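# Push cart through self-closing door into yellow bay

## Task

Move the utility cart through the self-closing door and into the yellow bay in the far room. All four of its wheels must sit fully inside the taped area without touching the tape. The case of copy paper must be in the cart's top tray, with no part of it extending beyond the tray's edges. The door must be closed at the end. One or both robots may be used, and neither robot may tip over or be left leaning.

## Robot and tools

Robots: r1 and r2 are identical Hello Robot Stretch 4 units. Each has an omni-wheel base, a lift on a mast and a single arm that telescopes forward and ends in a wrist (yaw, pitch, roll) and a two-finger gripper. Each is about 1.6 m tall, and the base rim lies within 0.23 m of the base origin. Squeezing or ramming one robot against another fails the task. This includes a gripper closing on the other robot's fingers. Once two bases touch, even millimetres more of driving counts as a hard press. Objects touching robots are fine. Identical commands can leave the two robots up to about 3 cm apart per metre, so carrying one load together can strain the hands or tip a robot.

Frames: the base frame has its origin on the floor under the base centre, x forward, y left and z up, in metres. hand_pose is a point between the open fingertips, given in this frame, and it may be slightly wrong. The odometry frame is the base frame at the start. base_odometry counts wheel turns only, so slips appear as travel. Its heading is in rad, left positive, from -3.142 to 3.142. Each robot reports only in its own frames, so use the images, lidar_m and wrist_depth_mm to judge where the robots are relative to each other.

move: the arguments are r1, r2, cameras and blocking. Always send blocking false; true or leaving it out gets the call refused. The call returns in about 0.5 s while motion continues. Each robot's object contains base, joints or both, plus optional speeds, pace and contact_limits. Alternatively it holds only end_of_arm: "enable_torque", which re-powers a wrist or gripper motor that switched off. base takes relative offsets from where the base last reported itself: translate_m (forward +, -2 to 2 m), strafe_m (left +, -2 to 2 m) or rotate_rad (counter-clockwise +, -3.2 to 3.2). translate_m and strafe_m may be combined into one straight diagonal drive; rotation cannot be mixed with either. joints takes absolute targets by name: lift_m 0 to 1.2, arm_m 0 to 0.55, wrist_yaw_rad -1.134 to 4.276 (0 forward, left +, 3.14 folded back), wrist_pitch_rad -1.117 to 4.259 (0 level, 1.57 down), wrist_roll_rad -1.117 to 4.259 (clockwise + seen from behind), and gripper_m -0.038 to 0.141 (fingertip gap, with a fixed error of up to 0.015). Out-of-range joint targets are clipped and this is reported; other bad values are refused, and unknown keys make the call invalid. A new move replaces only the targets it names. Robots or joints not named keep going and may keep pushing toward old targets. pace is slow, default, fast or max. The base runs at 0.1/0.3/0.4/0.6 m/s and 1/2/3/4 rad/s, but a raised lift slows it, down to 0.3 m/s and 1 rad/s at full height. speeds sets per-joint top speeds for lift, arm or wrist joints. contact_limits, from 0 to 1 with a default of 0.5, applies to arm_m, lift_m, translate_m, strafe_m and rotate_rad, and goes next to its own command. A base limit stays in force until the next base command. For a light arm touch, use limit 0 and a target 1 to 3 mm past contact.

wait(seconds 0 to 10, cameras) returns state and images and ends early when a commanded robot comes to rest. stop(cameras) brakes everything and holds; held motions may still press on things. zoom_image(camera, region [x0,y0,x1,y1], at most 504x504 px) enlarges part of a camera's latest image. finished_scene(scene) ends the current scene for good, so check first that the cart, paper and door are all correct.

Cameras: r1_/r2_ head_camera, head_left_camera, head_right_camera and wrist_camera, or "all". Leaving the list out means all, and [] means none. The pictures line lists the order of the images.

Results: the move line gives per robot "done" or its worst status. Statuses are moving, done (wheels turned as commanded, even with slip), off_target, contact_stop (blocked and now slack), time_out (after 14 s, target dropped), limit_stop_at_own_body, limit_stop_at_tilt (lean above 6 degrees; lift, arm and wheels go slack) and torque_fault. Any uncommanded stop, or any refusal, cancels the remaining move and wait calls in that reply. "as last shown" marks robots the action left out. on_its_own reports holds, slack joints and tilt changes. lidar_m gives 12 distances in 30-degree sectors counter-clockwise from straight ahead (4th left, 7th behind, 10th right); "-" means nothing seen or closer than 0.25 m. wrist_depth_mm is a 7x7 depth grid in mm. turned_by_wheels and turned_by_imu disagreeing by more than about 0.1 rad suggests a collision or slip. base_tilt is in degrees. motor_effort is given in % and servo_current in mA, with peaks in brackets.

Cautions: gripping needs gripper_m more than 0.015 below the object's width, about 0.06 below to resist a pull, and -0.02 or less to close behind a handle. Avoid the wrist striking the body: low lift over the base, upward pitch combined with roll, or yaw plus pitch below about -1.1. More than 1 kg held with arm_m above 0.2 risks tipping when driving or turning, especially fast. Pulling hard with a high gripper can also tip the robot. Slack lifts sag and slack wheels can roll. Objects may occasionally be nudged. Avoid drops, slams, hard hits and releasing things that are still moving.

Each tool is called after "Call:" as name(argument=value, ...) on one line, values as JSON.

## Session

Call:
move(blocking=false)

Scene clock: 0.00 s.
r1.base_odometry: x=+0.000 y=+0.000 heading=+0.000
r1.turned_by_wheels: +0.000
r1.turned_by_imu: +0.000
r1.base_tilt: forward=-1.6 right=+1.3
r1.lidar_m: 0.96 1.73 2.02 2.40 3.92 1.60 0.85 0.77 0.78 0.89 0.77 0.78
r1.base_status: not commanded
r1.joint_positions: lift_m=+0.124 arm_m=+0.000 wrist_yaw_rad=+3.194 wrist_pitch_rad=+0.002 wrist_roll_rad=+0.000 gripper_m=+0.056
r1.joint_status: not commanded
r1.measured_speeds: all 0
r1.motor_effort: lift_m=+19 arm_m=-4 wheel_0=-2 wheel_1=+1 wheel_2=+0
r1.servo_current: wrist_yaw_rad=59 wrist_pitch_rad=46 wrist_roll_rad=46 gripper_m=39
r1.hand_pose: x=-0.1216 y=+0.0722 z=+0.3019 quat_wxyz=(-0.026, -0.001, +0.000, +1.000) (m; r1's base frame)
r1.wrist_depth_mm: - 135 - - - - - / - 123 135 - - - - / - 121 191 - - - - / 110 136 194 - - - - / 137 - - - 1618 - - / 226 - 190 1098 188 1160 1118 / 224 163 750 798 768 768 759
r2.base_odometry: x=+0.000 y=+0.000 heading=+0.000
r2.turned_by_wheels: +0.000
r2.turned_by_imu: +0.000
r2.base_tilt: forward=-0.6 right=+0.1
r2.lidar_m: 1.29 1.32 1.58 2.33 2.36 2.78 1.41 1.41 2.77 2.39 2.42 1.48
r2.base_status: not commanded
r2.joint_positions: lift_m=+0.200 arm_m=+0.000 wrist_yaw_rad=+3.211 wrist_pitch_rad=+0.001 wrist_roll_rad=+0.000 gripper_m=+0.056
r2.joint_status: not commanded
r2.measured_speeds: all 0
r2.motor_effort: lift_m=+18 arm_m=-4 wheel_0=-1 wheel_1=+1 wheel_2=+1
r2.servo_current: wrist_yaw_rad=46 wrist_pitch_rad=39 wrist_roll_rad=52 gripper_m=52
r2.hand_pose: x=-0.1229 y=+0.0671 z=+0.3779 quat_wxyz=(-0.035, -0.001, +0.000, +0.999) (m; r2's base frame)
r2.wrist_depth_mm: - - 137 - - - - / - - 137 - - - - / - 109 138 - - - - / - 140 175 - - - - / 214 - - - - - - / 213 1281 196 1255 190 1336 1182 / 208 243 866 - - 854 878
pictures: r1_head_camera, r1_head_left_camera, r1_head_right_camera, r1_wrist_camera, r2_head_camera, r2_head_left_camera, r2_head_right_camera, r2_wrist_camera
Images, in order (width x height): r1_head_camera 420x560, r1_head_left_camera 420x672, r1_head_right_camera 420x672, r1_wrist_camera 616x392, r2_head_camera 420x560, r2_head_left_camera 420x672, r2_head_right_camera 420x672, r2_wrist_camera 616x392.

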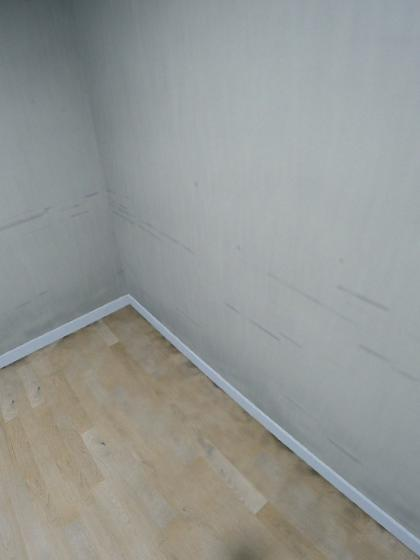

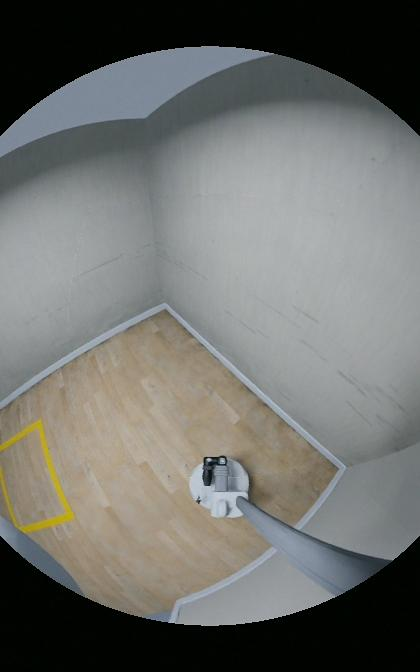

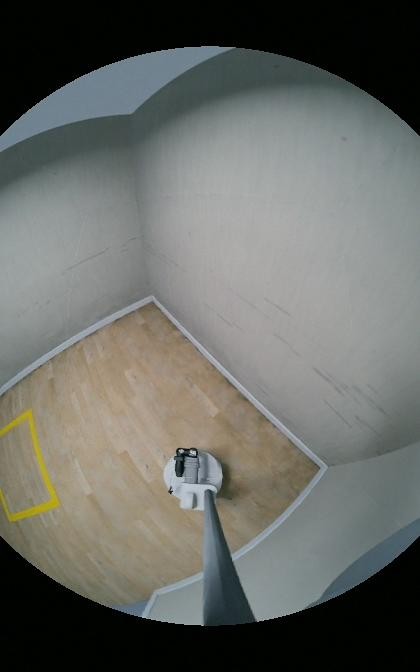

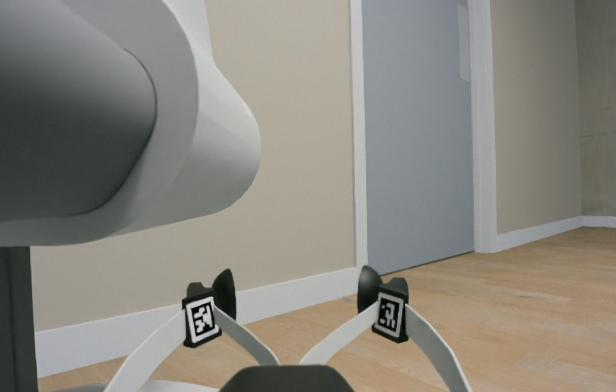

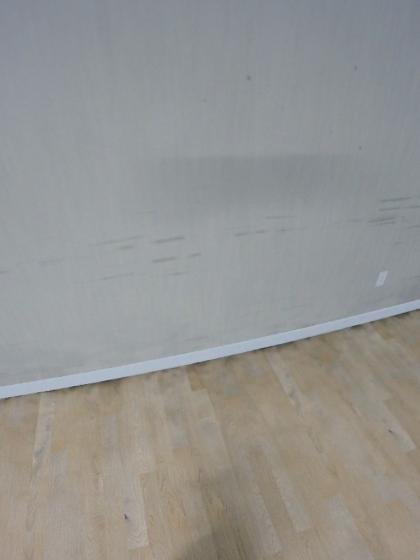

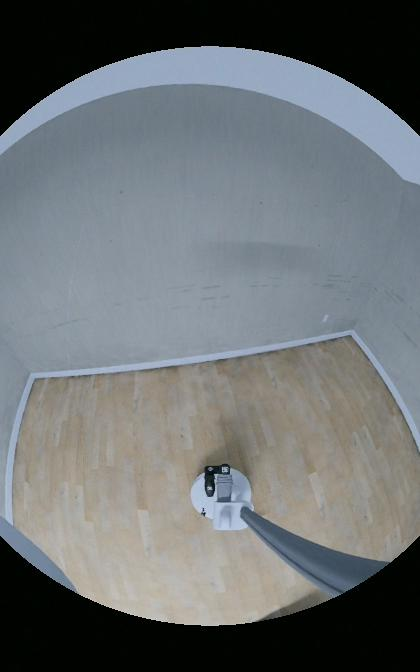

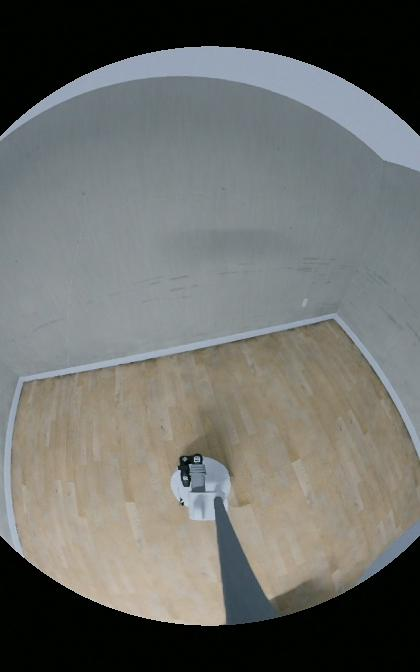

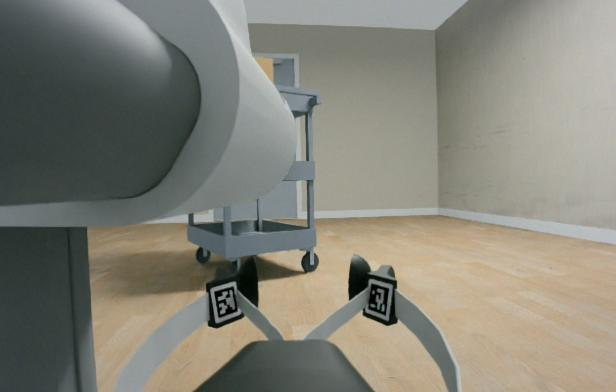

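Call:
move(r1={"base":{"rotate_rad":1.57}}, r2={"base":{"rotate_rad":3.0}}, blocking=false, cameras=[])

Call:
wait(seconds=2, cameras=[])

Call:
wait(seconds=3, cameras=["r1_head_camera","r1_head_left_camera","r2_head_camera","r2_head_left_camera","r2_head_right_camera"])

Scene clock: 7.00 s.
move: r1 moving; r2 moving
r1.base_odometry: x=+0.000 y=+0.000 heading=+0.253
r1.turned_by_wheels: +0.253
r1.turned_by_imu: +0.253
r1.base_tilt: forward=-1.6 right=+1.3
r1.lidar_m: 1.15 2.01 2.11 2.98 2.65 1.07 0.80 0.74 0.81 0.80 0.72 0.82
r1.base_status: rotate_rad moving
r1.joint_positions: lift_m=+0.124 arm_m=+0.000 wrist_yaw_rad=+3.194 wrist_pitch_rad=+0.002 wrist_roll_rad=+0.000 gripper_m=+0.056
r1.joint_status: not commanded
r1.measured_speeds: translate_m=+0.000 strafe_m=+0.000 rotate_rad=+0.974 lift_m=+0.000 arm_m=+0.000 wrist_yaw_rad=+0.000 wrist_pitch_rad=+0.000 wrist_roll_rad=+0.000
r1.motor_effort: lift_m=+19(20) arm_m=-4(4) wheel_0=-7(9) wheel_1=-6(7) wheel_2=-6(7)
r1.servo_current: wrist_yaw_rad=46(59) wrist_pitch_rad=39(52) wrist_roll_rad=33(65) gripper_m=39(46)
r1.hand_pose: x=-0.1216 y=+0.0722 z=+0.3019 quat_wxyz=(-0.026, -0.001, +0.000, +1.000) (m; r1's base frame)
r1.wrist_depth_mm: - 135 - - - - 1808 / - 123 135 - - - 1808 / - 121 192 - - - 1756 / 111 136 195 - - - 1808 / 137 - - - - - 1756 / 226 - 190 976 188 1118 1138 / 224 152 759 798 778 750 759
r2.base_odometry: x=+0.000 y=+0.000 heading=+0.252
r2.turned_by_wheels: +0.252
r2.turned_by_imu: +0.245
r2.base_tilt: forward=-0.7 right=+0.0
r2.lidar_m: 1.29 1.38 1.94 2.33 2.46 3.37 1.44 3.35 2.49 2.40 1.84 1.36
r2.base_status: rotate_rad moving
r2.joint_positions: lift_m=+0.200 arm_m=+0.000 wrist_yaw_rad=+3.211 wrist_pitch_rad=+0.001 wrist_roll_rad=+0.000 gripper_m=+0.056
r2.joint_status: not commanded
r2.measured_speeds: translate_m=+0.002 strafe_m=+0.000 rotate_rad=+0.977 lift_m=+0.000 arm_m=+0.000 wrist_yaw_rad=+0.000 wrist_pitch_rad=+0.000 wrist_roll_rad=+0.000
r2.motor_effort: lift_m=+18(18) arm_m=-4(4) wheel_0=-4(9) wheel_1=-10(10) wheel_2=-10(11)
r2.servo_current: wrist_yaw_rad=52(52) wrist_pitch_rad=46(46) wrist_roll_rad=52(65) gripper_m=46(52)
r2.hand_pose: x=-0.1229 y=+0.0671 z=+0.3779 quat_wxyz=(-0.035, -0.001, +0.000, +0.999) (m; r2's base frame)
r2.wrist_depth_mm: - - 137 - - - - / - - 137 1756 - - - / - 109 138 286 - - - / - 140 176 - - - - / 214 - - - - - - / 213 1281 196 1308 190 1336 1182 / 208 242 878 - - 854 878
pictures: none
No camera images: "cameras" was empty.

Scene clock: 8.57 s.
earlier move: r1 done; r2 moving
r1.base_odometry: x=+0.000 y=+0.000 heading=+1.569
r1.turned_by_wheels: +1.317
r1.turned_by_imu: +1.324
r1.base_tilt: forward=-1.6 right=+1.3
r1.lidar_m: 2.41 3.92 1.63 0.88 0.75 0.75 0.89 0.76 0.79 0.93 1.71 2.01
r1.base_status: done
r1.joint_positions: lift_m=+0.124 arm_m=+0.000 wrist_yaw_rad=+3.194 wrist_pitch_rad=+0.002 wrist_roll_rad=+0.000 gripper_m=+0.056
r1.joint_status: not commanded
r1.measured_speeds: all 0
r1.motor_effort: lift_m=+20(20) arm_m=-4(4) wheel_0=-3(9) wheel_1=-2(9) wheel_2=-2(8)
r1.servo_current: wrist_yaw_rad=65(65) wrist_pitch_rad=39(52) wrist_roll_rad=59(65) gripper_m=39(52)
r1.hand_pose: x=-0.1216 y=+0.0722 z=+0.3019 quat_wxyz=(-0.026, -0.001, +0.000, +1.000) (m; r1's base frame)
r1.wrist_depth_mm: - 135 - - - - - / - 123 135 - - - - / - 121 192 - - - - / 110 136 196 - - - - / 137 - - - - - - / 216 - 190 1060 189 - - / 224 164 741 798 778 131 -
r2.base_odometry: x=+0.000 y=+0.000 heading=+2.815
r2.turned_by_wheels: +2.563
r2.turned_by_imu: +2.495
r2.base_tilt: forward=-0.7 right=+0.0
r2.lidar_m: 3.18 1.38 3.61 2.53 2.41 1.99 1.40 1.31 1.34 1.80 2.33 2.41
r2.base_status: rotate_rad moving
r2.joint_positions: lift_m=+0.200 arm_m=+0.000 wrist_yaw_rad=+3.211 wrist_pitch_rad=+0.001 wrist_roll_rad=+0.000 gripper_m=+0.056
r2.joint_status: not commanded
r2.measured_speeds: translate_m=+0.002 strafe_m=+0.000 rotate_rad=+0.897 lift_m=+0.000 arm_m=+0.000 wrist_yaw_rad=+0.000 wrist_pitch_rad=+0.000 wrist_roll_rad=+0.000
r2.motor_effort: lift_m=+18(18) arm_m=-4(4) wheel_0=-5(10) wheel_1=-4(10) wheel_2=-5(13)
r2.servo_current: wrist_yaw_rad=52(52) wrist_pitch_rad=39(46) wrist_roll_rad=46(65) gripper_m=39(52)
r2.hand_pose: x=-0.1228 y=+0.0671 z=+0.3779 quat_wxyz=(-0.035, -0.001, +0.000, +0.999) (m; r2's base frame)
r2.wrist_depth_mm: - - 137 - - - - / - 107 137 - - - - / - 110 138 236 - - - / - 140 165 - - - - / 216 - - - 1808 - - / 213 1182 193 1255 190 1336 1182 / 211 245 891 - - 854 854
wait: 1.57 of 2 s (r1 has come to rest)
pictures: none
No camera images: "cameras" was empty.

Scene clock: 9.30 s.
earlier move: r2 done
r1.base_odometry: x=+0.000 y=+0.000 heading=+1.569
r1.turned_by_wheels: +0.000
r1.turned_by_imu: +0.000
r1.base_tilt: forward=-1.6 right=+1.3
r1.lidar_m: 2.41 3.90 1.60 0.88 0.74 0.75 0.87 0.79 0.78 0.93 1.71 2.00
r1.base_status: done
r1.joint_positions: lift_m=+0.124 arm_m=+0.000 wrist_yaw_rad=+3.194 wrist_pitch_rad=+0.002 wrist_roll_rad=+0.000 gripper_m=+0.056
r1.joint_status: not commanded
r1.measured_speeds: all 0
r1.motor_effort: lift_m=+20(20) arm_m=-4(4) wheel_0=-3(9) wheel_1=-2(9) wheel_2=-2(8)
r1.servo_current: wrist_yaw_rad=52(65) wrist_pitch_rad=33(52) wrist_roll_rad=33(65) gripper_m=46(52)
r1.hand_pose: x=-0.1216 y=+0.0722 z=+0.3019 quat_wxyz=(-0.026, -0.001, +0.000, +1.000) (m; r1's base frame)
r1.wrist_depth_mm: - 135 - - - - - / - 123 135 - - - - / - 121 191 - - - - / 111 135 195 - - - - / 137 - - - - - - / 216 - 190 1078 187 - - / 224 164 750 798 778 131 -
r2.base_odometry: x=+0.000 y=+0.000 heading=+2.999
r2.turned_by_wheels: +0.184
r2.turned_by_imu: +0.180
r2.base_tilt: forward=-0.6 right=+0.0
r2.lidar_m: 1.54 1.37 3.05 2.43 2.40 1.69 1.35 1.30 1.44 2.19 2.34 2.56
r2.base_status: done
r2.joint_positions: lift_m=+0.200 arm_m=+0.000 wrist_yaw_rad=+3.211 wrist_pitch_rad=+0.001 wrist_roll_rad=+0.000 gripper_m=+0.056
r2.joint_status: not commanded
r2.measured_speeds: all 0
r2.motor_effort: lift_m=+18(18) arm_m=-4(4) wheel_0=-3(10) wheel_1=-2(10) wheel_2=-5(13)
r2.servo_current: wrist_yaw_rad=52(52) wrist_pitch_rad=46(46) wrist_roll_rad=39(65) gripper_m=46(52)
r2.hand_pose: x=-0.1228 y=+0.0671 z=+0.3779 quat_wxyz=(-0.035, -0.001, +0.000, +0.999) (m; r2's base frame)
r2.wrist_depth_mm: - - 137 - - - - / - 107 137 - - - - / - 113 139 235 - - - / - 140 165 - - - - / 216 - - - - - 1863 / 213 1182 193 1182 190 1308 1182 / 211 244 878 - - 854 878
wait: 0.73 of 3 s (r2 has come to rest)
pictures: r1_head_camera, r1_head_left_camera, r2_head_camera, r2_head_left_camera, r2_head_right_camera
Images, in order (width x height): r1_head_camera 420x560, r1_head_left_camera 420x672, r2_head_camera 420x560, r2_head_left_camera 420x672, r2_head_right_camera 420x672.

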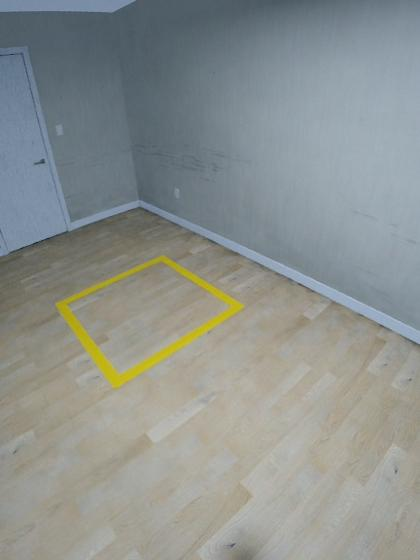

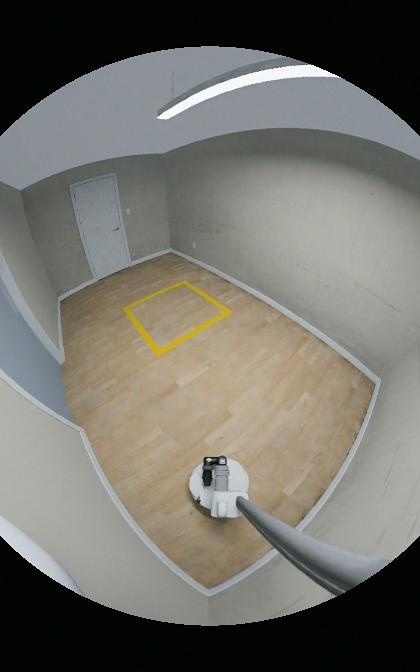

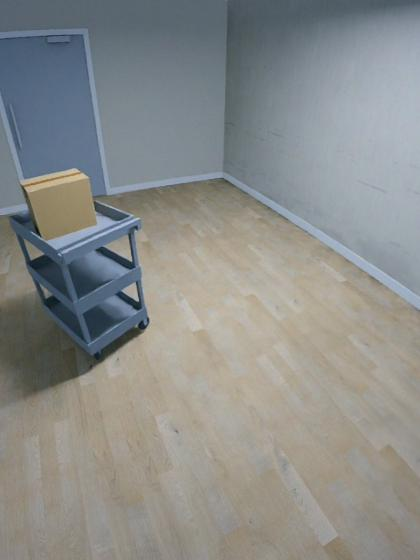

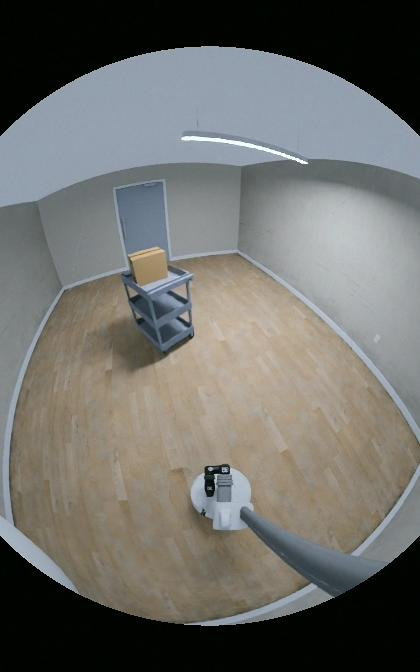

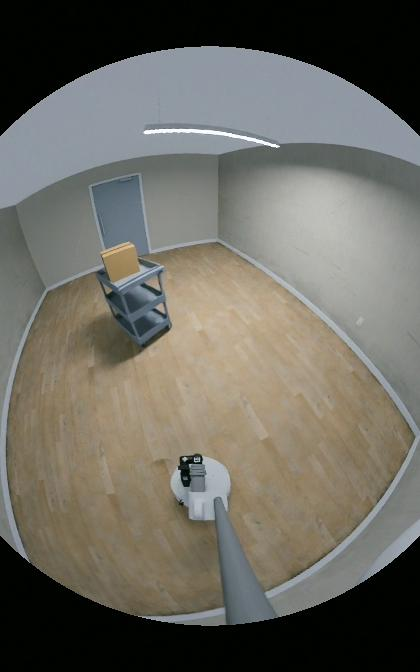

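Call:
zoom_image(camera="r2_head_camera", region=[0, 150, 200, 380])

Scaled by 2.191 from the camera's 420x560 image, which has a finer 1200x1600 frame.

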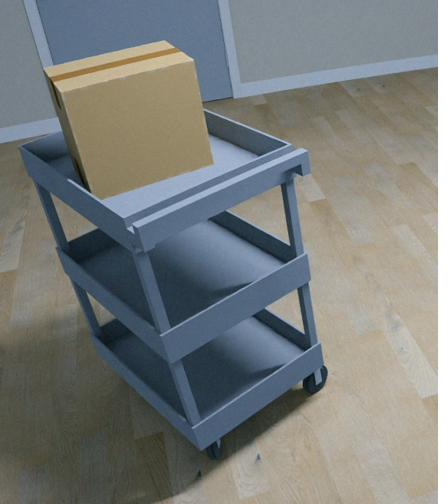

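Call:
move(r2={"base":{"rotate_rad":0.5}}, blocking=false, cameras=[])

Call:
wait(seconds=3, cameras=["r2_head_camera","r2_head_right_camera"])

Scene clock: 43.30 s.
move: r2 moving
r1: as last shown
r1.lidar_m: 2.40 3.90 1.63 0.86 0.75 0.77 0.89 0.77 0.78 0.96 1.72 2.00
r1.motor_effort: lift_m=+19(20) arm_m=-4(4) wheel_0=-4(4) wheel_1=-2(2) wheel_2=-2(2)
r1.servo_current: wrist_yaw_rad=72(72) wrist_pitch_rad=39(46) wrist_roll_rad=39(52) gripper_m=46(46)
r1.wrist_depth_mm: - 135 - - - - - / - 123 135 - - - - / - 121 191 - - - - / 110 136 195 - - - - / 137 - - - - - - / 216 - 191 1060 187 - - / 225 164 750 788 788 131 -
r2.base_odometry: x=+0.000 y=+0.000 heading=-3.031
r2.turned_by_wheels: +0.253
r2.turned_by_imu: +0.246
r2.base_tilt: forward=-0.7 right=+0.1
r2.lidar_m: 1.40 1.70 2.65 2.39 2.21 1.46 1.30 1.33 1.65 2.34 2.36 2.93
r2.base_status: rotate_rad moving
r2.joint_positions: lift_m=+0.200 arm_m=+0.000 wrist_yaw_rad=+3.211 wrist_pitch_rad=+0.001 wrist_roll_rad=+0.000 gripper_m=+0.056
r2.joint_status: not commanded
r2.measured_speeds: translate_m=+0.004 strafe_m=+0.000 rotate_rad=+0.973 lift_m=+0.000 arm_m=+0.000 wrist_yaw_rad=+0.000 wrist_pitch_rad=+0.000 wrist_roll_rad=+0.000
r2.motor_effort: lift_m=+18(18) arm_m=-4(4) wheel_0=-7(10) wheel_1=-9(10) wheel_2=-10(11)
r2.servo_current: wrist_yaw_rad=46(52) wrist_pitch_rad=46(46) wrist_roll_rad=52(59) gripper_m=46(52)
r2.hand_pose: x=-0.1228 y=+0.0671 z=+0.3779 quat_wxyz=(-0.035, -0.001, +0.000, +0.999) (m; r2's base frame)
r2.wrist_depth_mm: - - 137 - - - - / - 107 137 - - - - / - 110 139 235 - - - / - 140 164 - - - - / 216 - - - - - - / 213 1182 193 1182 190 1229 1205 / 211 244 878 - - 854 866
pictures: none
No camera images: "cameras" was empty.

Scene clock: 44.10 s.
earlier move: r2 done
r1.base_odometry: x=+0.000 y=+0.000 heading=+1.569
r1.turned_by_wheels: +0.000
r1.turned_by_imu: +0.000
r1.base_tilt: forward=-1.6 right=+1.3
r1.lidar_m: 2.41 3.92 1.59 0.88 0.74 0.74 0.89 0.77 0.78 0.92 1.73 2.02
r1.base_status: not commanded
r1.joint_positions: lift_m=+0.124 arm_m=+0.000 wrist_yaw_rad=+3.194 wrist_pitch_rad=+0.002 wrist_roll_rad=+0.000 gripper_m=+0.056
r1.joint_status: not commanded
r1.measured_speeds: all 0
r1.motor_effort: lift_m=+20(20) arm_m=-4(4) wheel_0=-4(4) wheel_1=-2(2) wheel_2=-2(2)
r1.servo_current: wrist_yaw_rad=39(78) wrist_pitch_rad=46(46) wrist_roll_rad=59(72) gripper_m=39(46)
r1.hand_pose: x=-0.1216 y=+0.0722 z=+0.3019 quat_wxyz=(-0.026, -0.001, +0.000, +1.000) (m; r1's base frame)
r1.wrist_depth_mm: - 135 - - - - - / - 123 135 - - - - / - 121 191 - - - - / 110 136 195 - - - - / 137 - - - - - - / 216 - 190 1078 187 - - / 224 165 750 778 778 131 -
r2.base_odometry: x=+0.000 y=+0.000 heading=-2.785
r2.turned_by_wheels: +0.246
r2.turned_by_imu: +0.240
r2.base_tilt: forward=-0.7 right=+0.1
r2.lidar_m: 1.40 3.11 2.43 2.37 1.70 1.34 1.31 1.42 2.09 2.34 2.53 1.59
r2.base_status: done
r2.joint_positions: lift_m=+0.200 arm_m=+0.000 wrist_yaw_rad=+3.211 wrist_pitch_rad=+0.001 wrist_roll_rad=+0.000 gripper_m=+0.056
r2.joint_status: not commanded
r2.measured_speeds: all 0
r2.motor_effort: lift_m=+18(18) arm_m=-4(4) wheel_0=-2(10) wheel_1=-3(10) wheel_2=-4(11)
r2.servo_current: wrist_yaw_rad=46(52) wrist_pitch_rad=33(46) wrist_roll_rad=52(59) gripper_m=52(52)
r2.hand_pose: x=-0.1228 y=+0.0671 z=+0.3779 quat_wxyz=(-0.035, -0.001, +0.000, +0.999) (m; r2's base frame)
r2.wrist_depth_mm: - - 137 - - - - / - 107 137 - - - - / - 110 138 235 - - - / - 140 165 - - - - / 216 - - - - - - / 213 1281 195 1160 190 1118 1098 / 211 245 878 - - 842 866
wait: 0.80 of 3 s (r2 has come to rest)
pictures: r2_head_camera, r2_head_right_camera
Images, in order (width x height): r2_head_camera 420x560, r2_head_right_camera 420x672.

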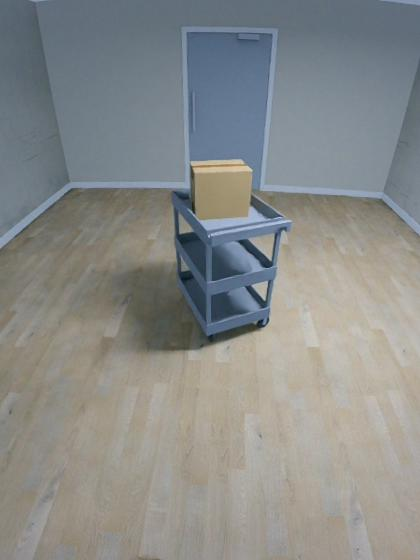

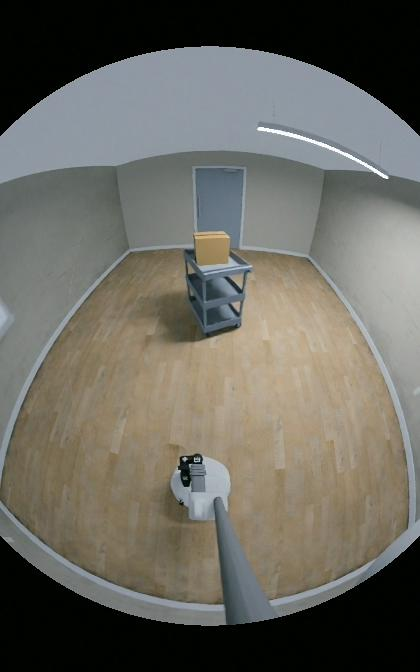

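Call:
move(r1={"base":{"translate_m":1.5},"joints":{"lift_m":0.4}}, r2={"base":{"strafe_m":0.62},"joints":{"lift_m":0.85,"gripper_m":0.1},"pace":"fast"}, blocking=false, cameras=[])

Call:
wait(seconds=3.5, cameras=[])

Call:
wait(seconds=3, cameras=["r2_head_camera"])

Call:
move(r1={"base":{"rotate_rad":1.57}}, r2={"base":{"translate_m":2.0},"joints":{"wrist_yaw_rad":0.0},"pace":"fast"}, blocking=false, cameras=[])

Call:
wait(seconds=4, cameras=[])

Call:
wait(seconds=5, cameras=["r1_head_camera","r2_head_camera","r1_head_left_camera"])

Scene clock: 57.73 s.
move: r1 moving; r2 moving
r1.base_odometry: x=+0.000 y=+0.031 heading=+1.570
r1.turned_by_wheels: +0.000
r1.turned_by_imu: +0.000
r1.base_tilt: forward=-1.6 right=+1.3
r1.lidar_m: 2.38 3.90 1.63 0.89 0.77 0.77 0.93 0.78 0.80 0.96 1.75 2.00
r1.base_status: translate_m moving
r1.joint_positions: lift_m=+0.162 arm_m=+0.000 wrist_yaw_rad=+3.194 wrist_pitch_rad=+0.002 wrist_roll_rad=+0.000 gripper_m=+0.056
r1.joint_status: lift_m moving
r1.measured_speeds: translate_m=+0.121 strafe_m=+0.001 rotate_rad=+0.002 lift_m=+0.146 arm_m=+0.000 wrist_yaw_rad=+0.000 wrist_pitch_rad=+0.000 wrist_roll_rad=+0.000
r1.motor_effort: lift_m=+25(27) arm_m=-4(4) wheel_0=+7(8) wheel_1=+6(9) wheel_2=-8(10)
r1.servo_current: wrist_yaw_rad=39(59) wrist_pitch_rad=46(52) wrist_roll_rad=46(52) gripper_m=39(46)
r1.hand_pose: x=-0.1216 y=+0.0722 z=+0.3395 quat_wxyz=(-0.026, -0.001, +0.000, +1.000) (m; r1's base frame)
r1.wrist_depth_mm: - 135 - - - - - / - 121 135 - - - - / - 123 178 - - - - / 111 135 198 - - - - / 137 - - - - - - / 224 - 190 1060 187 - - / 222 152 809 878 820 131 -
r2.base_odometry: x=+0.020 y=-0.054 heading=-2.784
r2.turned_by_wheels: +0.000
r2.turned_by_imu: +0.001
r2.base_tilt: forward=-0.7 right=+0.1
r2.lidar_m: 1.37 3.04 2.34 2.32 1.70 1.33 1.32 1.39 2.11 2.38 2.57 1.55
r2.base_status: strafe_m moving
r2.joint_positions: lift_m=+0.263 arm_m=+0.000 wrist_yaw_rad=+3.211 wrist_pitch_rad=+0.001 wrist_roll_rad=+0.000 gripper_m=+0.075
r2.joint_status: lift_m moving; gripper_m moving
r2.measured_speeds: translate_m=+0.000 strafe_m=+0.225 rotate_rad=+0.001 lift_m=+0.244 arm_m=+0.000 wrist_yaw_rad=+0.000 wrist_pitch_rad=+0.000 wrist_roll_rad=+0.000
r2.motor_effort: lift_m=+23(26) arm_m=-4(4) wheel_0=-10(13) wheel_1=+15(15) wheel_2=-1(3)
r2.servo_current: wrist_yaw_rad=52(52) wrist_pitch_rad=39(46) wrist_roll_rad=39(52) gripper_m=98(117)
r2.hand_pose: x=-0.1228 y=+0.0671 z=+0.4411 quat_wxyz=(-0.035, -0.001, +0.000, +0.999) (m; r2's base frame)
r2.wrist_depth_mm: - - 136 - - - - / - - 137 - - - - / - 111 138 221 - - - / - 139 154 - - - - / 213 - - - - - - / 211 1336 190 1229 189 - 1229 / 206 241 1042 - 1042 960 991
pictures: none
No camera images: "cameras" was empty.

Scene clock: 59.93 s.
earlier move: r1 moving; r2 done
r1.base_odometry: x=+0.001 y=+0.631 heading=+1.570
r1.turned_by_wheels: +0.000
r1.turned_by_imu: +0.000
r1.base_tilt: forward=-1.6 right=+1.3
r1.lidar_m: 1.91 3.42 2.26 1.45 1.17 1.17 1.41 1.23 1.26 1.47 1.58 1.59
r1.base_status: translate_m moving
r1.joint_positions: lift_m=+0.400 arm_m=+0.000 wrist_yaw_rad=+3.194 wrist_pitch_rad=+0.002 wrist_roll_rad=+0.000 gripper_m=+0.056
r1.joint_status: all done
r1.measured_speeds: translate_m=+0.301 strafe_m=+0.001 rotate_rad=-0.005 lift_m=+0.000 arm_m=+0.000 wrist_yaw_rad=+0.000 wrist_pitch_rad=+0.000 wrist_roll_rad=+0.000
r1.motor_effort: lift_m=+24(27) arm_m=-4(4) wheel_0=+6(8) wheel_1=+3(9) wheel_2=-6(10)
r1.servo_current: wrist_yaw_rad=59(65) wrist_pitch_rad=46(52) wrist_roll_rad=33(65) gripper_m=39(46)
r1.hand_pose: x=-0.1216 y=+0.0722 z=+0.5772 quat_wxyz=(-0.026, -0.001, +0.000, +1.000) (m; r1's base frame)
r1.wrist_depth_mm: - 134 - - - - - / - 123 135 - - - - / - 124 161 - - - - / 109 135 197 - - - - / 137 - - - - - - / 222 - 190 - 187 - - / - 151 1336 153 1255 - -
r2.base_odometry: x=+0.217 y=-0.581 heading=-2.785
r2.turned_by_wheels: +0.000
r2.turned_by_imu: +0.000
r2.base_tilt: forward=-0.7 right=+0.1
r2.lidar_m: 1.97 2.31 1.80 1.76 1.62 1.28 1.25 1.35 2.02 2.95 3.18 1.58
r2.base_status: done
r2.joint_positions: lift_m=+0.850 arm_m=+0.000 wrist_yaw_rad=+3.211 wrist_pitch_rad=+0.001 wrist_roll_rad=+0.000 gripper_m=+0.100
r2.joint_status: all done
r2.measured_speeds: all 0
r2.motor_effort: lift_m=+21(26) arm_m=-4(4) wheel_0=+1(15) wheel_1=+0(15) wheel_2=+0(3)
r2.servo_current: wrist_yaw_rad=46(65) wrist_pitch_rad=33(52) wrist_roll_rad=39(59) gripper_m=46(117)
r2.hand_pose: x=-0.1228 y=+0.0671 z=+1.0276 quat_wxyz=(-0.035, -0.001, +0.000, +0.999) (m; r2's base frame)
r2.wrist_depth_mm: - - 137 - - - - / - 107 137 - - - - / - 110 139 235 - - - / - 140 165 - - - - / 216 - - - - - - / 213 - 188 - 185 - - / 211 - - - - - -
wait: 2.20 of 3.5 s (r2 has come to rest)
pictures: none
No camera images: "cameras" was empty.

Scene clock: 62.93 s.
earlier move: r1 moving
r1.base_odometry: x=+0.002 y=+1.469 heading=+1.569
r1.turned_by_wheels: +0.000
r1.turned_by_imu: +0.000
r1.base_tilt: forward=-1.6 right=+1.3
r1.lidar_m: 1.24 2.24 2.80 2.03 1.73 1.76 2.09 1.87 1.88 1.17 1.03 1.02
r1.base_status: translate_m moving
r1.joint_positions: lift_m=+0.400 arm_m=+0.000 wrist_yaw_rad=+3.194 wrist_pitch_rad=+0.002 wrist_roll_rad=+0.000 gripper_m=+0.056
r1.joint_status: all done
r1.measured_speeds: translate_m=+0.129 strafe_m=+0.000 rotate_rad=-0.003 lift_m=+0.000 arm_m=+0.000 wrist_yaw_rad=+0.000 wrist_pitch_rad=+0.000 wrist_roll_rad=+0.000
r1.motor_effort: lift_m=+24(27) arm_m=-4(4) wheel_0=+2(8) wheel_1=+2(9) wheel_2=+0(10)
r1.servo_current: wrist_yaw_rad=52(65) wrist_pitch_rad=39(52) wrist_roll_rad=46(72) gripper_m=39(46)
r1.hand_pose: x=-0.1216 y=+0.0722 z=+0.5772 quat_wxyz=(-0.026, -0.001, +0.000, +1.000) (m; r1's base frame)
r1.wrist_depth_mm: - 135 - - - - - / - 122 145 - - - - / - 121 190 - - - - / 110 135 204 - - - - / 137 - - - - - - / 216 1921 193 - 188 - - / 1308 1336 1336 153 1366 1255 1366
r2.base_odometry: x=+0.217 y=-0.581 heading=-2.785
r2.turned_by_wheels: +0.000
r2.turned_by_imu: +0.000
r2.base_tilt: forward=-0.7 right=+0.0
r2.lidar_m: 1.99 2.31 1.80 1.76 1.62 1.28 1.25 1.35 1.98 2.95 3.18 1.55
r2.base_status: done
r2.joint_positions: lift_m=+0.850 arm_m=+0.000 wrist_yaw_rad=+3.211 wrist_pitch_rad=+0.001 wrist_roll_rad=+0.000 gripper_m=+0.100
r2.joint_status: all done
r2.measured_speeds: all 0
r2.motor_effort: lift_m=+21(26) arm_m=-4(5) wheel_0=+1(15) wheel_1=+0(15) wheel_2=+0(3)
r2.servo_current: wrist_yaw_rad=39(65) wrist_pitch_rad=46(52) wrist_roll_rad=39(59) gripper_m=52(117)
r2.hand_pose: x=-0.1228 y=+0.0671 z=+1.0276 quat_wxyz=(-0.035, -0.001, +0.000, +0.999) (m; r2's base frame)
r2.wrist_depth_mm: - - 137 - - - - / - 107 137 - - - - / - 113 138 234 - - - / - 140 165 - - - - / 216 - - - - - - / 213 - 188 - 185 - - / 211 - - - - - -
wait: 3.00 s; no rest
pictures: r2_head_camera
Images, in order (width x height): r2_head_camera 420x560.

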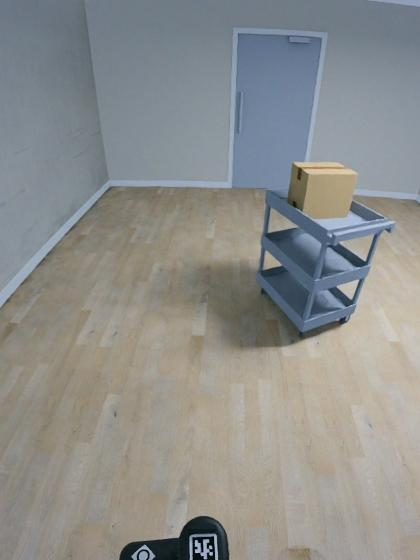

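Scene clock: 63.43 s.
earlier move: r1 done
move: r1 moving; r2 moving
r1.base_odometry: x=+0.000 y=+1.500 heading=+1.822
r1.turned_by_wheels: +0.253
r1.turned_by_imu: +0.253
r1.base_tilt: forward=-1.6 right=+1.2
r1.lidar_m: 1.49 2.80 2.44 1.90 1.76 1.84 1.94 1.87 1.40 1.05 0.98 1.05
r1.base_status: rotate_rad moving
r1.joint_positions: lift_m=+0.400 arm_m=+0.000 wrist_yaw_rad=+3.194 wrist_pitch_rad=+0.002 wrist_roll_rad=+0.000 gripper_m=+0.056
r1.joint_status: not commanded
r1.measured_speeds: translate_m=+0.003 strafe_m=+0.000 rotate_rad=+0.974 lift_m=+0.000 arm_m=+0.000 wrist_yaw_rad=+0.000 wrist_pitch_rad=+0.000 wrist_roll_rad=+0.000
r1.motor_effort: lift_m=+24(24) arm_m=-4(4) wheel_0=-8(9) wheel_1=-8(8) wheel_2=-3(4)
r1.servo_current: wrist_yaw_rad=52(59) wrist_pitch_rad=39(52) wrist_roll_rad=52(52) gripper_m=39(46)
r1.hand_pose: x=-0.1216 y=+0.0722 z=+0.5772 quat_wxyz=(-0.026, -0.001, +0.000, +1.000) (m; r1's base frame)
r1.wrist_depth_mm: - 135 - - - - - / - 123 147 - - - - / - 121 191 - - - - / 111 135 206 - - - - / 137 - - - - - - / 216 - 192 - 187 1863 - / 1308 1336 1336 153 1366 1336 1397
r2.base_odometry: x=+0.177 y=-0.596 heading=-2.784
r2.turned_by_wheels: +0.000
r2.turned_by_imu: +0.000
r2.base_tilt: forward=-0.7 right=+0.1
r2.lidar_m: 1.96 2.33 1.77 1.76 1.66 1.30 1.28 1.38 2.07 2.95 3.19 1.51
r2.base_status: translate_m moving
r2.joint_positions: lift_m=+0.850 arm_m=+0.000 wrist_yaw_rad=+2.602 wrist_pitch_rad=+0.001 wrist_roll_rad=+0.000 gripper_m=+0.100
r2.joint_status: wrist_yaw_rad moving
r2.measured_speeds: translate_m=+0.162 strafe_m=-0.001 rotate_rad=-0.005 lift_m=+0.000 arm_m=+0.000 wrist_yaw_rad=-1.727 wrist_pitch_rad=+0.000 wrist_roll_rad=+0.000
r2.motor_effort: lift_m=+21(21) arm_m=-4(4) wheel_0=+8(11) wheel_1=+8(10) wheel_2=-13(15)
r2.servo_current: wrist_yaw_rad=59(117) wrist_pitch_rad=39(46) wrist_roll_rad=46(59) gripper_m=52(59)
r2.hand_pose: x=-0.0316 y=+0.2231 z=+1.0276 quat_wxyz=(+0.266, -0.001, +0.000, +0.964) (m; r2's base frame)
r2.wrist_depth_mm: - - - - - - - / - - - - - - - / 240 - - - - - - / - - - - - - - / - - - - - - - / - - 188 - 185 - - / - - - - - - -
pictures: none
No camera images: "cameras" was empty.

Scene clock: 65.00 s.
earlier move: r1 done; r2 moving
r1.base_odometry: x=+0.000 y=+1.500 heading=+3.139
r1.turned_by_wheels: +1.317
r1.turned_by_imu: +1.324
r1.base_tilt: forward=-1.6 right=+1.3
r1.lidar_m: 2.02 1.77 1.77 2.07 1.86 1.87 1.14 1.01 1.01 1.20 2.14 2.84
r1.base_status: done
r1.joint_positions: lift_m=+0.400 arm_m=+0.000 wrist_yaw_rad=+3.194 wrist_pitch_rad=+0.002 wrist_roll_rad=+0.000 gripper_m=+0.056
r1.joint_status: not commanded
r1.measured_speeds: all 0
r1.motor_effort: lift_m=+23(24) arm_m=-4(4) wheel_0=-2(10) wheel_1=-1(9) wheel_2=+0(8)
r1.servo_current: wrist_yaw_rad=65(65) wrist_pitch_rad=33(52) wrist_roll_rad=46(65) gripper_m=46(46)
r1.hand_pose: x=-0.1216 y=+0.0722 z=+0.5772 quat_wxyz=(-0.026, -0.001, +0.000, +1.000) (m; r1's base frame)
r1.wrist_depth_mm: - 135 - - - - - / - 123 135 - - - - / - 121 191 - - - - / 110 135 195 - - - - / 137 - - - - - - / 216 - 190 - 188 1808 - / - 140 182 143 1366 1308 1397
r2.base_odometry: x=-0.337 y=-0.787 heading=-2.784
r2.turned_by_wheels: +0.000
r2.turned_by_imu: +0.000
r2.base_tilt: forward=-0.7 right=+0.1
r2.lidar_m: 3.92 2.27 1.73 1.69 1.84 1.87 1.83 1.96 2.96 3.00 1.22 1.07
r2.base_status: translate_m moving
r2.joint_positions: lift_m=+0.850 arm_m=+0.000 wrist_yaw_rad=+0.005 wrist_pitch_rad=+0.001 wrist_roll_rad=+0.000 gripper_m=+0.100
r2.joint_status: wrist_yaw_rad moving
r2.measured_speeds: translate_m=+0.399 strafe_m=-0.001 rotate_rad=+0.015 lift_m=+0.000 arm_m=+0.000 wrist_yaw_rad=-0.140 wrist_pitch_rad=+0.000 wrist_roll_rad=+0.000
r2.motor_effort: lift_m=+21(21) arm_m=-4(4) wheel_0=+6(11) wheel_1=+6(10) wheel_2=-10(15)
r2.servo_current: wrist_yaw_rad=13(130) wrist_pitch_rad=39(46) wrist_roll_rad=46(59) gripper_m=52(59)
r2.hand_pose: x=+0.4598 y=-0.0858 z=+1.0277 quat_wxyz=(+1.000, +0.000, +0.001, +0.003) (m; r2's base frame)
r2.wrist_depth_mm: - - - - - - - / - - - - - - - / - - - - - - - / - - - - - - 891 / - - - - - 1060 891 / - - 195 - 195 - 1336 / - - - - - - -
wait: 1.57 of 4 s (r1 has come to rest)
pictures: none
No camera images: "cameras" was empty.

Scene clock: 69.40 s.
earlier move: r2 done
r1.base_odometry: x=+0.000 y=+1.500 heading=+3.139
r1.turned_by_wheels: +0.000
r1.turned_by_imu: +0.000
r1.base_tilt: forward=-1.6 right=+1.3
r1.lidar_m: 2.05 1.78 1.77 2.10 1.86 1.88 1.18 1.01 1.00 1.19 2.15 2.82
r1.base_status: done
r1.joint_positions: lift_m=+0.400 arm_m=+0.000 wrist_yaw_rad=+3.194 wrist_pitch_rad=+0.002 wrist_roll_rad=+0.000 gripper_m=+0.056
r1.joint_status: not commanded
r1.measured_speeds: all 0
r1.motor_effort: lift_m=+23(24) arm_m=-4(4) wheel_0=-1(10) wheel_1=-1(9) wheel_2=+0(8)
r1.servo_current: wrist_yaw_rad=33(72) wrist_pitch_rad=52(52) wrist_roll_rad=59(65) gripper_m=46(52)
r1.hand_pose: x=-0.1216 y=+0.0722 z=+0.5772 quat_wxyz=(-0.026, -0.001, +0.000, +1.000) (m; r1's base frame)
r1.wrist_depth_mm: - 135 - - - - - / - 123 135 - - - - / - 121 191 - - - - / 110 136 195 - - - - / 137 - - - - - - / 216 - 190 - 188 1808 - / - 141 182 143 1397 1308 1397
r2.base_odometry: x=-1.657 y=-1.280 heading=-2.784
r2.turned_by_wheels: +0.000
r2.turned_by_imu: +0.002
r2.base_tilt: forward=-0.6 right=+0.0
r2.lidar_m: 2.54 2.05 1.61 1.56 1.70 2.58 3.25 3.50 0.55 0.46 3.36 2.64
r2.base_status: done
r2.joint_positions: lift_m=+0.850 arm_m=+0.000 wrist_yaw_rad=+0.003 wrist_pitch_rad=+0.001 wrist_roll_rad=+0.000 gripper_m=+0.100
r2.joint_status: all done
r2.measured_speeds: all 0
r2.motor_effort: lift_m=+21(21) arm_m=-4(4) wheel_0=+3(11) wheel_1=+4(10) wheel_2=-1(15)
r2.servo_current: wrist_yaw_rad=46(130) wrist_pitch_rad=39(52) wrist_roll_rad=46(59) gripper_m=52(59)
r2.hand_pose: x=+0.4596 y=-0.0866 z=+1.0277 quat_wxyz=(+1.000, +0.000, +0.001, +0.001) (m; r2's base frame)
r2.wrist_depth_mm: - - - - - - - / - - - - - - - / - - - - - - - / - - - - - - - / - - - - - - - / - - 195 - 195 - - / - - - - - - -
wait: 4.40 of 5 s (r2 has come to rest)
pictures: r1_head_camera, r1_head_left_camera, r2_head_camera
Images, in order (width x height): r1_head_camera 420x560, r1_head_left_camera 420x672, r2_head_camera 420x560.

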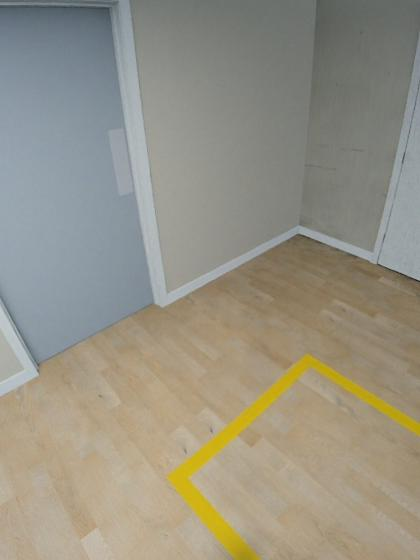

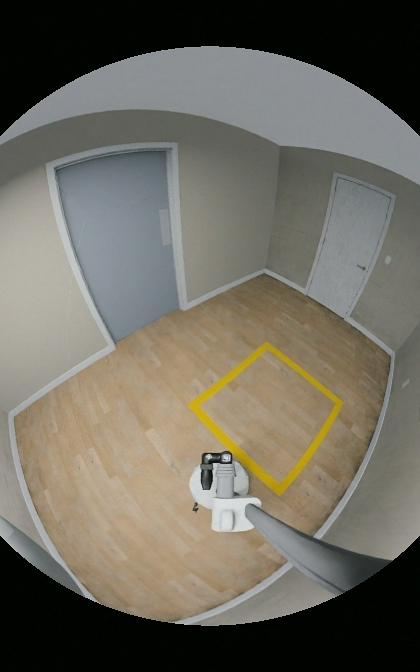

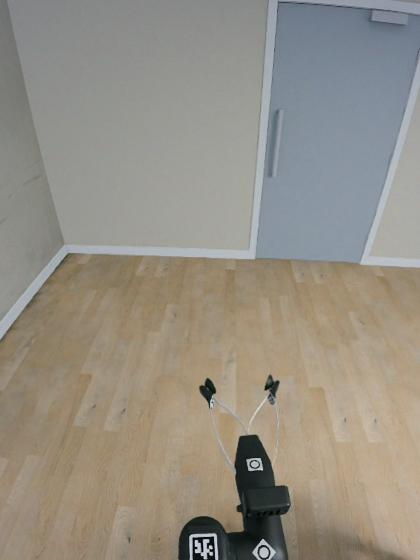

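Call:
move(r1={"base":{"rotate_rad":0.77}}, r2={"base":{"rotate_rad":-0.07}}, blocking=false, cameras=[])

Call:
wait(seconds=1, cameras=[])

Call:
wait(seconds=2, cameras=["r1_head_camera"])

Call:
move(r2={"base":{"translate_m":1.5,"strafe_m":-0.2},"pace":"fast"}, blocking=false, cameras=[])

Call:
wait(seconds=8, cameras=["r2_head_camera","r2_wrist_camera"])

Scene clock: 81.47 s.
move: r1 moving; r2 moving
r1.base_odometry: x=+0.000 y=+1.500 heading=-2.891
r1.turned_by_wheels: +0.253
r1.turned_by_imu: +0.254
r1.base_tilt: forward=-1.6 right=+1.2
r1.lidar_m: 1.91 1.76 1.86 1.94 1.86 1.40 1.02 0.99 1.06 1.50 2.77 2.48
r1.base_status: rotate_rad moving
r1.joint_positions: lift_m=+0.400 arm_m=+0.000 wrist_yaw_rad=+3.194 wrist_pitch_rad=+0.002 wrist_roll_rad=+0.000 gripper_m=+0.056
r1.joint_status: not commanded
r1.measured_speeds: translate_m=-0.001 strafe_m=+0.001 rotate_rad=+0.980 lift_m=+0.000 arm_m=+0.000 wrist_yaw_rad=+0.000 wrist_pitch_rad=+0.000 wrist_roll_rad=+0.000
r1.motor_effort: lift_m=+23(23) arm_m=-4(4) wheel_0=-8(8) wheel_1=-8(9) wheel_2=-7(7)
r1.servo_current: wrist_yaw_rad=46(59) wrist_pitch_rad=39(46) wrist_roll_rad=52(52) gripper_m=39(46)
r1.hand_pose: x=-0.1216 y=+0.0722 z=+0.5772 quat_wxyz=(-0.026, -0.001, +0.000, +1.000) (m; r1's base frame)
r1.wrist_depth_mm: - 135 - - - - - / - 123 135 - - - - / - 121 192 - - - - / 110 136 195 - - - - / 137 - - - - - - / 216 - 190 - 187 - 1661 / - 140 - 137 1281 1281 1430
r2.base_odometry: x=-1.657 y=-1.280 heading=-2.853
r2.turned_by_wheels: -0.069
r2.turned_by_imu: -0.067
r2.base_tilt: forward=-0.7 right=+0.1
r2.lidar_m: 2.55 2.19 1.64 1.58 1.69 2.37 3.27 3.38 0.58 0.43 0.89 2.69
r2.base_status: rotate_rad moving
r2.joint_positions: lift_m=+0.850 arm_m=+0.000 wrist_yaw_rad=+0.003 wrist_pitch_rad=+0.001 wrist_roll_rad=+0.000 gripper_m=+0.100
r2.joint_status: not commanded
r2.measured_speeds: all 0
r2.motor_effort: lift_m=+21(21) arm_m=-4(4) wheel_0=+5(8) wheel_1=+4(8) wheel_2=+4(9)
r2.servo_current: wrist_yaw_rad=46(52) wrist_pitch_rad=39(46) wrist_roll_rad=33(52) gripper_m=52(52)
r2.hand_pose: x=+0.4596 y=-0.0867 z=+1.0277 quat_wxyz=(+1.000, +0.000, +0.001, +0.001) (m; r2's base frame)
r2.wrist_depth_mm: - - - - - - - / - - - - - - - / - - - - - - - / - - - - - - - / - - - - - - - / - - 195 - 195 - - / - - - - - - -
pictures: none
No camera images: "cameras" was empty.

Scene clock: 81.63 s.
earlier move: r1 moving; r2 done
r1.base_odometry: x=+0.000 y=+1.500 heading=-2.700
r1.turned_by_wheels: +0.191
r1.turned_by_imu: +0.192
r1.base_tilt: forward=-1.5 right=+1.2
r1.lidar_m: 1.83 1.76 1.99 1.87 1.87 1.20 1.03 1.00 1.16 1.89 2.82 2.13
r1.base_status: rotate_rad moving
r1.joint_positions: lift_m=+0.400 arm_m=+0.000 wrist_yaw_rad=+3.194 wrist_pitch_rad=+0.002 wrist_roll_rad=+0.000 gripper_m=+0.056
r1.joint_status: not commanded
r1.measured_speeds: translate_m=+0.001 strafe_m=+0.000 rotate_rad=+1.195 lift_m=+0.000 arm_m=+0.000 wrist_yaw_rad=+0.000 wrist_pitch_rad=+0.000 wrist_roll_rad=+0.000
r1.motor_effort: lift_m=+23(23) arm_m=-4(4) wheel_0=-6(10) wheel_1=-4(9) wheel_2=-6(7)
r1.servo_current: wrist_yaw_rad=59(65) wrist_pitch_rad=39(46) wrist_roll_rad=39(72) gripper_m=46(46)
r1.hand_pose: x=-0.1216 y=+0.0722 z=+0.5772 quat_wxyz=(-0.026, -0.001, +0.000, +1.000) (m; r1's base frame)
r1.wrist_depth_mm: - 135 - - - - - / - 124 135 - - - - / - 121 191 - - - - / 110 136 194 - - - - / 136 - - - - - - / 216 - 190 - 187 - - / - 141 - 137 1229 1229 1430
r2.base_odometry: x=-1.657 y=-1.280 heading=-2.853
r2.turned_by_wheels: +0.000
r2.turned_by_imu: +0.000
r2.base_tilt: forward=-0.7 right=+0.0
r2.lidar_m: 2.52 2.18 1.65 1.57 1.68 2.35 3.26 3.40 0.56 0.46 0.89 2.66
r2.base_status: done
r2.joint_positions: lift_m=+0.850 arm_m=+0.000 wrist_yaw_rad=+0.003 wrist_pitch_rad=+0.001 wrist_roll_rad=+0.000 gripper_m=+0.100
r2.joint_status: not commanded
r2.measured_speeds: all 0
r2.motor_effort: lift_m=+21(21) arm_m=-4(4) wheel_0=+4(8) wheel_1=+4(8) wheel_2=+5(9)
r2.servo_current: wrist_yaw_rad=52(52) wrist_pitch_rad=39(46) wrist_roll_rad=39(52) gripper_m=52(52)
r2.hand_pose: x=+0.4596 y=-0.0867 z=+1.0277 quat_wxyz=(+1.000, +0.000, +0.001, +0.001) (m; r2's base frame)
r2.wrist_depth_mm: - - - - - - - / - - - - - - - / - - - - - - - / - - - - - - - / - - - - - - - / - - 195 - 195 - - / - - - - - - -
wait: 0.17 of 1 s (r2 has come to rest)
pictures: none
No camera images: "cameras" was empty.

Scene clock: 82.50 s.
earlier move: r1 done
r1.base_odometry: x=+0.000 y=+1.500 heading=-2.374
r1.turned_by_wheels: +0.325
r1.turned_by_imu: +0.327
r1.base_tilt: forward=-1.5 right=+1.3
r1.lidar_m: 1.75 1.85 1.96 1.84 1.44 1.03 0.98 1.07 1.47 2.80 2.52 1.94
r1.base_status: done
r1.joint_positions: lift_m=+0.400 arm_m=+0.000 wrist_yaw_rad=+3.194 wrist_pitch_rad=+0.002 wrist_roll_rad=+0.000 gripper_m=+0.056
r1.joint_status: not commanded
r1.measured_speeds: all 0
r1.motor_effort: lift_m=+23(23) arm_m=-4(4) wheel_0=-3(10) wheel_1=-2(9) wheel_2=-1(7)
r1.servo_current: wrist_yaw_rad=65(65) wrist_pitch_rad=46(46) wrist_roll_rad=59(72) gripper_m=39(46)
r1.hand_pose: x=-0.1216 y=+0.0722 z=+0.5772 quat_wxyz=(-0.026, -0.001, +0.000, +1.000) (m; r1's base frame)
r1.wrist_depth_mm: - 135 - - - - - / - 123 135 - - - - / - 121 191 - - - - / 110 135 195 - - - - / 137 - - - - - - / 216 - 191 - 187 - - / - 140 - 137 - - -
r2.base_odometry: x=-1.657 y=-1.280 heading=-2.853
r2.turned_by_wheels: +0.000
r2.turned_by_imu: +0.000
r2.base_tilt: forward=-0.7 right=+0.1
r2.lidar_m: 2.54 2.20 1.61 1.57 1.66 2.34 3.27 3.42 0.58 0.45 0.89 2.64
r2.base_status: done
r2.joint_positions: lift_m=+0.850 arm_m=+0.000 wrist_yaw_rad=+0.003 wrist_pitch_rad=+0.001 wrist_roll_rad=+0.000 gripper_m=+0.100
r2.joint_status: not commanded
r2.measured_speeds: all 0
r2.motor_effort: lift_m=+21(21) arm_m=-4(4) wheel_0=+4(8) wheel_1=+4(8) wheel_2=+5(9)
r2.servo_current: wrist_yaw_rad=46(59) wrist_pitch_rad=39(46) wrist_roll_rad=46(65) gripper_m=52(52)
r2.hand_pose: x=+0.4596 y=-0.0867 z=+1.0277 quat_wxyz=(+1.000, +0.000, +0.001, +0.001) (m; r2's base frame)
r2.wrist_depth_mm: - - - - - - - / - - - - - - - / - - - - - - - / - - - - - - - / - - - - - - - / - - 196 - 195 - - / - - - - - - -
wait: 0.87 of 2 s (r1 has come to rest)
pictures: r1_head_camera
Images, in order (width x height): r1_head_camera 420x560.

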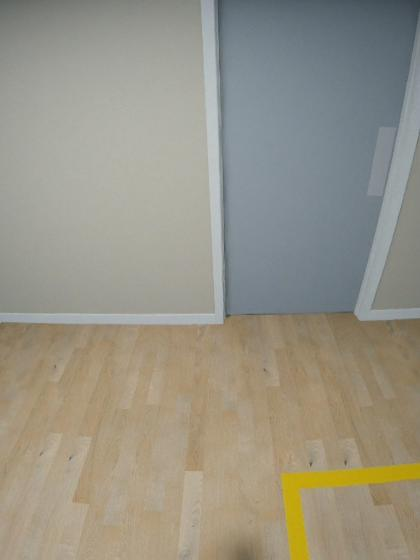

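Scene clock: 83.00 s.
move: r2 moving
r1: as last shown
r1.turned_by_wheels: +0.000
r1.turned_by_imu: +0.000
r1.base_tilt: forward=-1.6 right=+1.3
r1.lidar_m: 1.75 1.83 1.93 1.84 1.44 1.06 1.00 1.03 1.48 2.84 2.51 1.94
r1.motor_effort: lift_m=+23(23) arm_m=-4(4) wheel_0=-3(3) wheel_1=-2(3) wheel_2=-1(2)
r1.servo_current: wrist_yaw_rad=59(65) wrist_pitch_rad=39(52) wrist_roll_rad=39(59) gripper_m=39(46)
r1.wrist_depth_mm: - 135 - - - - - / - 123 135 - - - - / - 121 191 - - - - / 111 135 195 - - - - / 136 - - - - - - / 216 - 190 - 188 - - / - 140 - 137 - - -
r2.base_odometry: x=-1.699 y=-1.287 heading=-2.853
r2.turned_by_wheels: +0.000
r2.turned_by_imu: +0.000
r2.base_tilt: forward=-0.7 right=+0.1
r2.lidar_m: 2.51 2.19 1.64 1.58 1.69 2.34 3.33 3.45 0.55 0.46 3.33 2.61
r2.base_status: translate_m moving; strafe_m moving
r2.joint_positions: lift_m=+0.850 arm_m=+0.000 wrist_yaw_rad=+0.003 wrist_pitch_rad=+0.001 wrist_roll_rad=+0.000 gripper_m=+0.100
r2.joint_status: not commanded
r2.measured_speeds: translate_m=+0.166 strafe_m=-0.021 rotate_rad=+0.005 lift_m=+0.000 arm_m=+0.000 wrist_yaw_rad=+0.000 wrist_pitch_rad=+0.000 wrist_roll_rad=+0.000
r2.motor_effort: lift_m=+21(21) arm_m=-4(4) wheel_0=+9(12) wheel_1=+7(8) wheel_2=-13(14)
r2.servo_current: wrist_yaw_rad=52(59) wrist_pitch_rad=33(46) wrist_roll_rad=46(59) gripper_m=46(52)
r2.hand_pose: x=+0.4595 y=-0.0867 z=+1.0277 quat_wxyz=(+1.000, +0.000, +0.001, +0.001) (m; r2's base frame)
r2.wrist_depth_mm: - - - - - - - / - - - - - - - / - - - - - - - / - - - - - - - / - - - - - - - / - - 195 - 195 - - / - - - - - - -
pictures: none
No camera images: "cameras" was empty.

Scene clock: 87.77 s.
earlier move: r2 done
r1.base_odometry: x=+0.000 y=+1.500 heading=-2.374
r1.turned_by_wheels: +0.000
r1.turned_by_imu: +0.000
r1.base_tilt: forward=-1.6 right=+1.3
r1.lidar_m: 1.75 1.83 1.94 1.86 1.43 1.04 0.99 1.03 1.51 2.77 2.52 1.94
r1.base_status: not commanded
r1.joint_positions: lift_m=+0.400 arm_m=+0.000 wrist_yaw_rad=+3.194 wrist_pitch_rad=+0.002 wrist_roll_rad=+0.000 gripper_m=+0.056
r1.joint_status: not commanded
r1.measured_speeds: all 0
r1.motor_effort: lift_m=+23(24) arm_m=-4(4) wheel_0=-3(3) wheel_1=-2(3) wheel_2=-1(2)
r1.servo_current: wrist_yaw_rad=39(72) wrist_pitch_rad=46(52) wrist_roll_rad=33(72) gripper_m=52(52)
r1.hand_pose: x=-0.1216 y=+0.0722 z=+0.5772 quat_wxyz=(-0.026, -0.001, +0.000, +1.000) (m; r1's base frame)
r1.wrist_depth_mm: - 135 - - - - - / - 123 135 - - - - / - 121 191 - - - - / 110 135 195 - - - - / 137 - - - - - - / 216 - 190 - 188 - - / - 141 - 137 - - -
r2.base_odometry: x=-3.152 y=-1.515 heading=-2.853
r2.turned_by_wheels: +0.000
r2.turned_by_imu: +0.002
r2.base_tilt: forward=-0.7 right=+0.1
r2.lidar_m: 1.04 1.17 1.64 1.72 1.82 2.56 1.44 1.41 3.12 3.02 1.45 1.06
r2.base_status: done
r2.joint_positions: lift_m=+0.850 arm_m=+0.000 wrist_yaw_rad=+0.003 wrist_pitch_rad=+0.001 wrist_roll_rad=+0.000 gripper_m=+0.100
r2.joint_status: not commanded
r2.measured_speeds: all 0
r2.motor_effort: lift_m=+20(21) arm_m=-4(4) wheel_0=+1(13) wheel_1=+4(9) wheel_2=-2(16)
r2.servo_current: wrist_yaw_rad=46(65) wrist_pitch_rad=39(52) wrist_roll_rad=46(65) gripper_m=52(59)
r2.hand_pose: x=+0.4595 y=-0.0867 z=+1.0277 quat_wxyz=(+1.000, +0.000, +0.001, +0.001) (m; r2's base frame)
r2.wrist_depth_mm: - - - - - - - / - - - - - - - / - - - - - - - / - - - - - - - / - - - - - - - / - - 188 - 185 - - / - - - - - - -
wait: 4.77 of 8 s (r2 has come to rest)
pictures: r2_head_camera, r2_wrist_camera
Images, in order (width x height): r2_head_camera 420x560, r2_wrist_camera 616x392.

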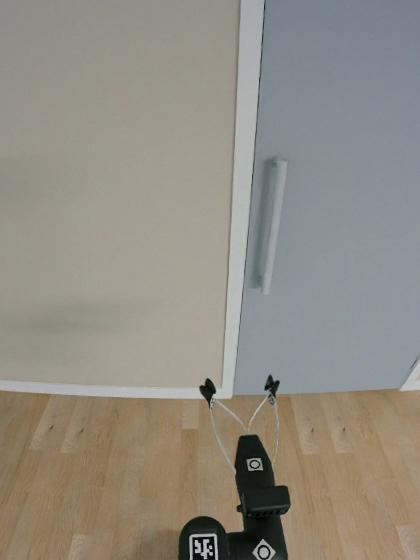

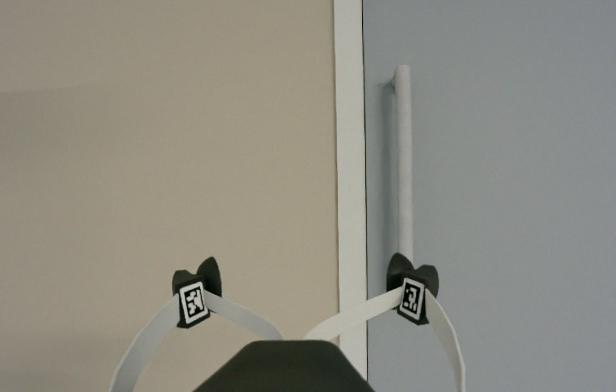

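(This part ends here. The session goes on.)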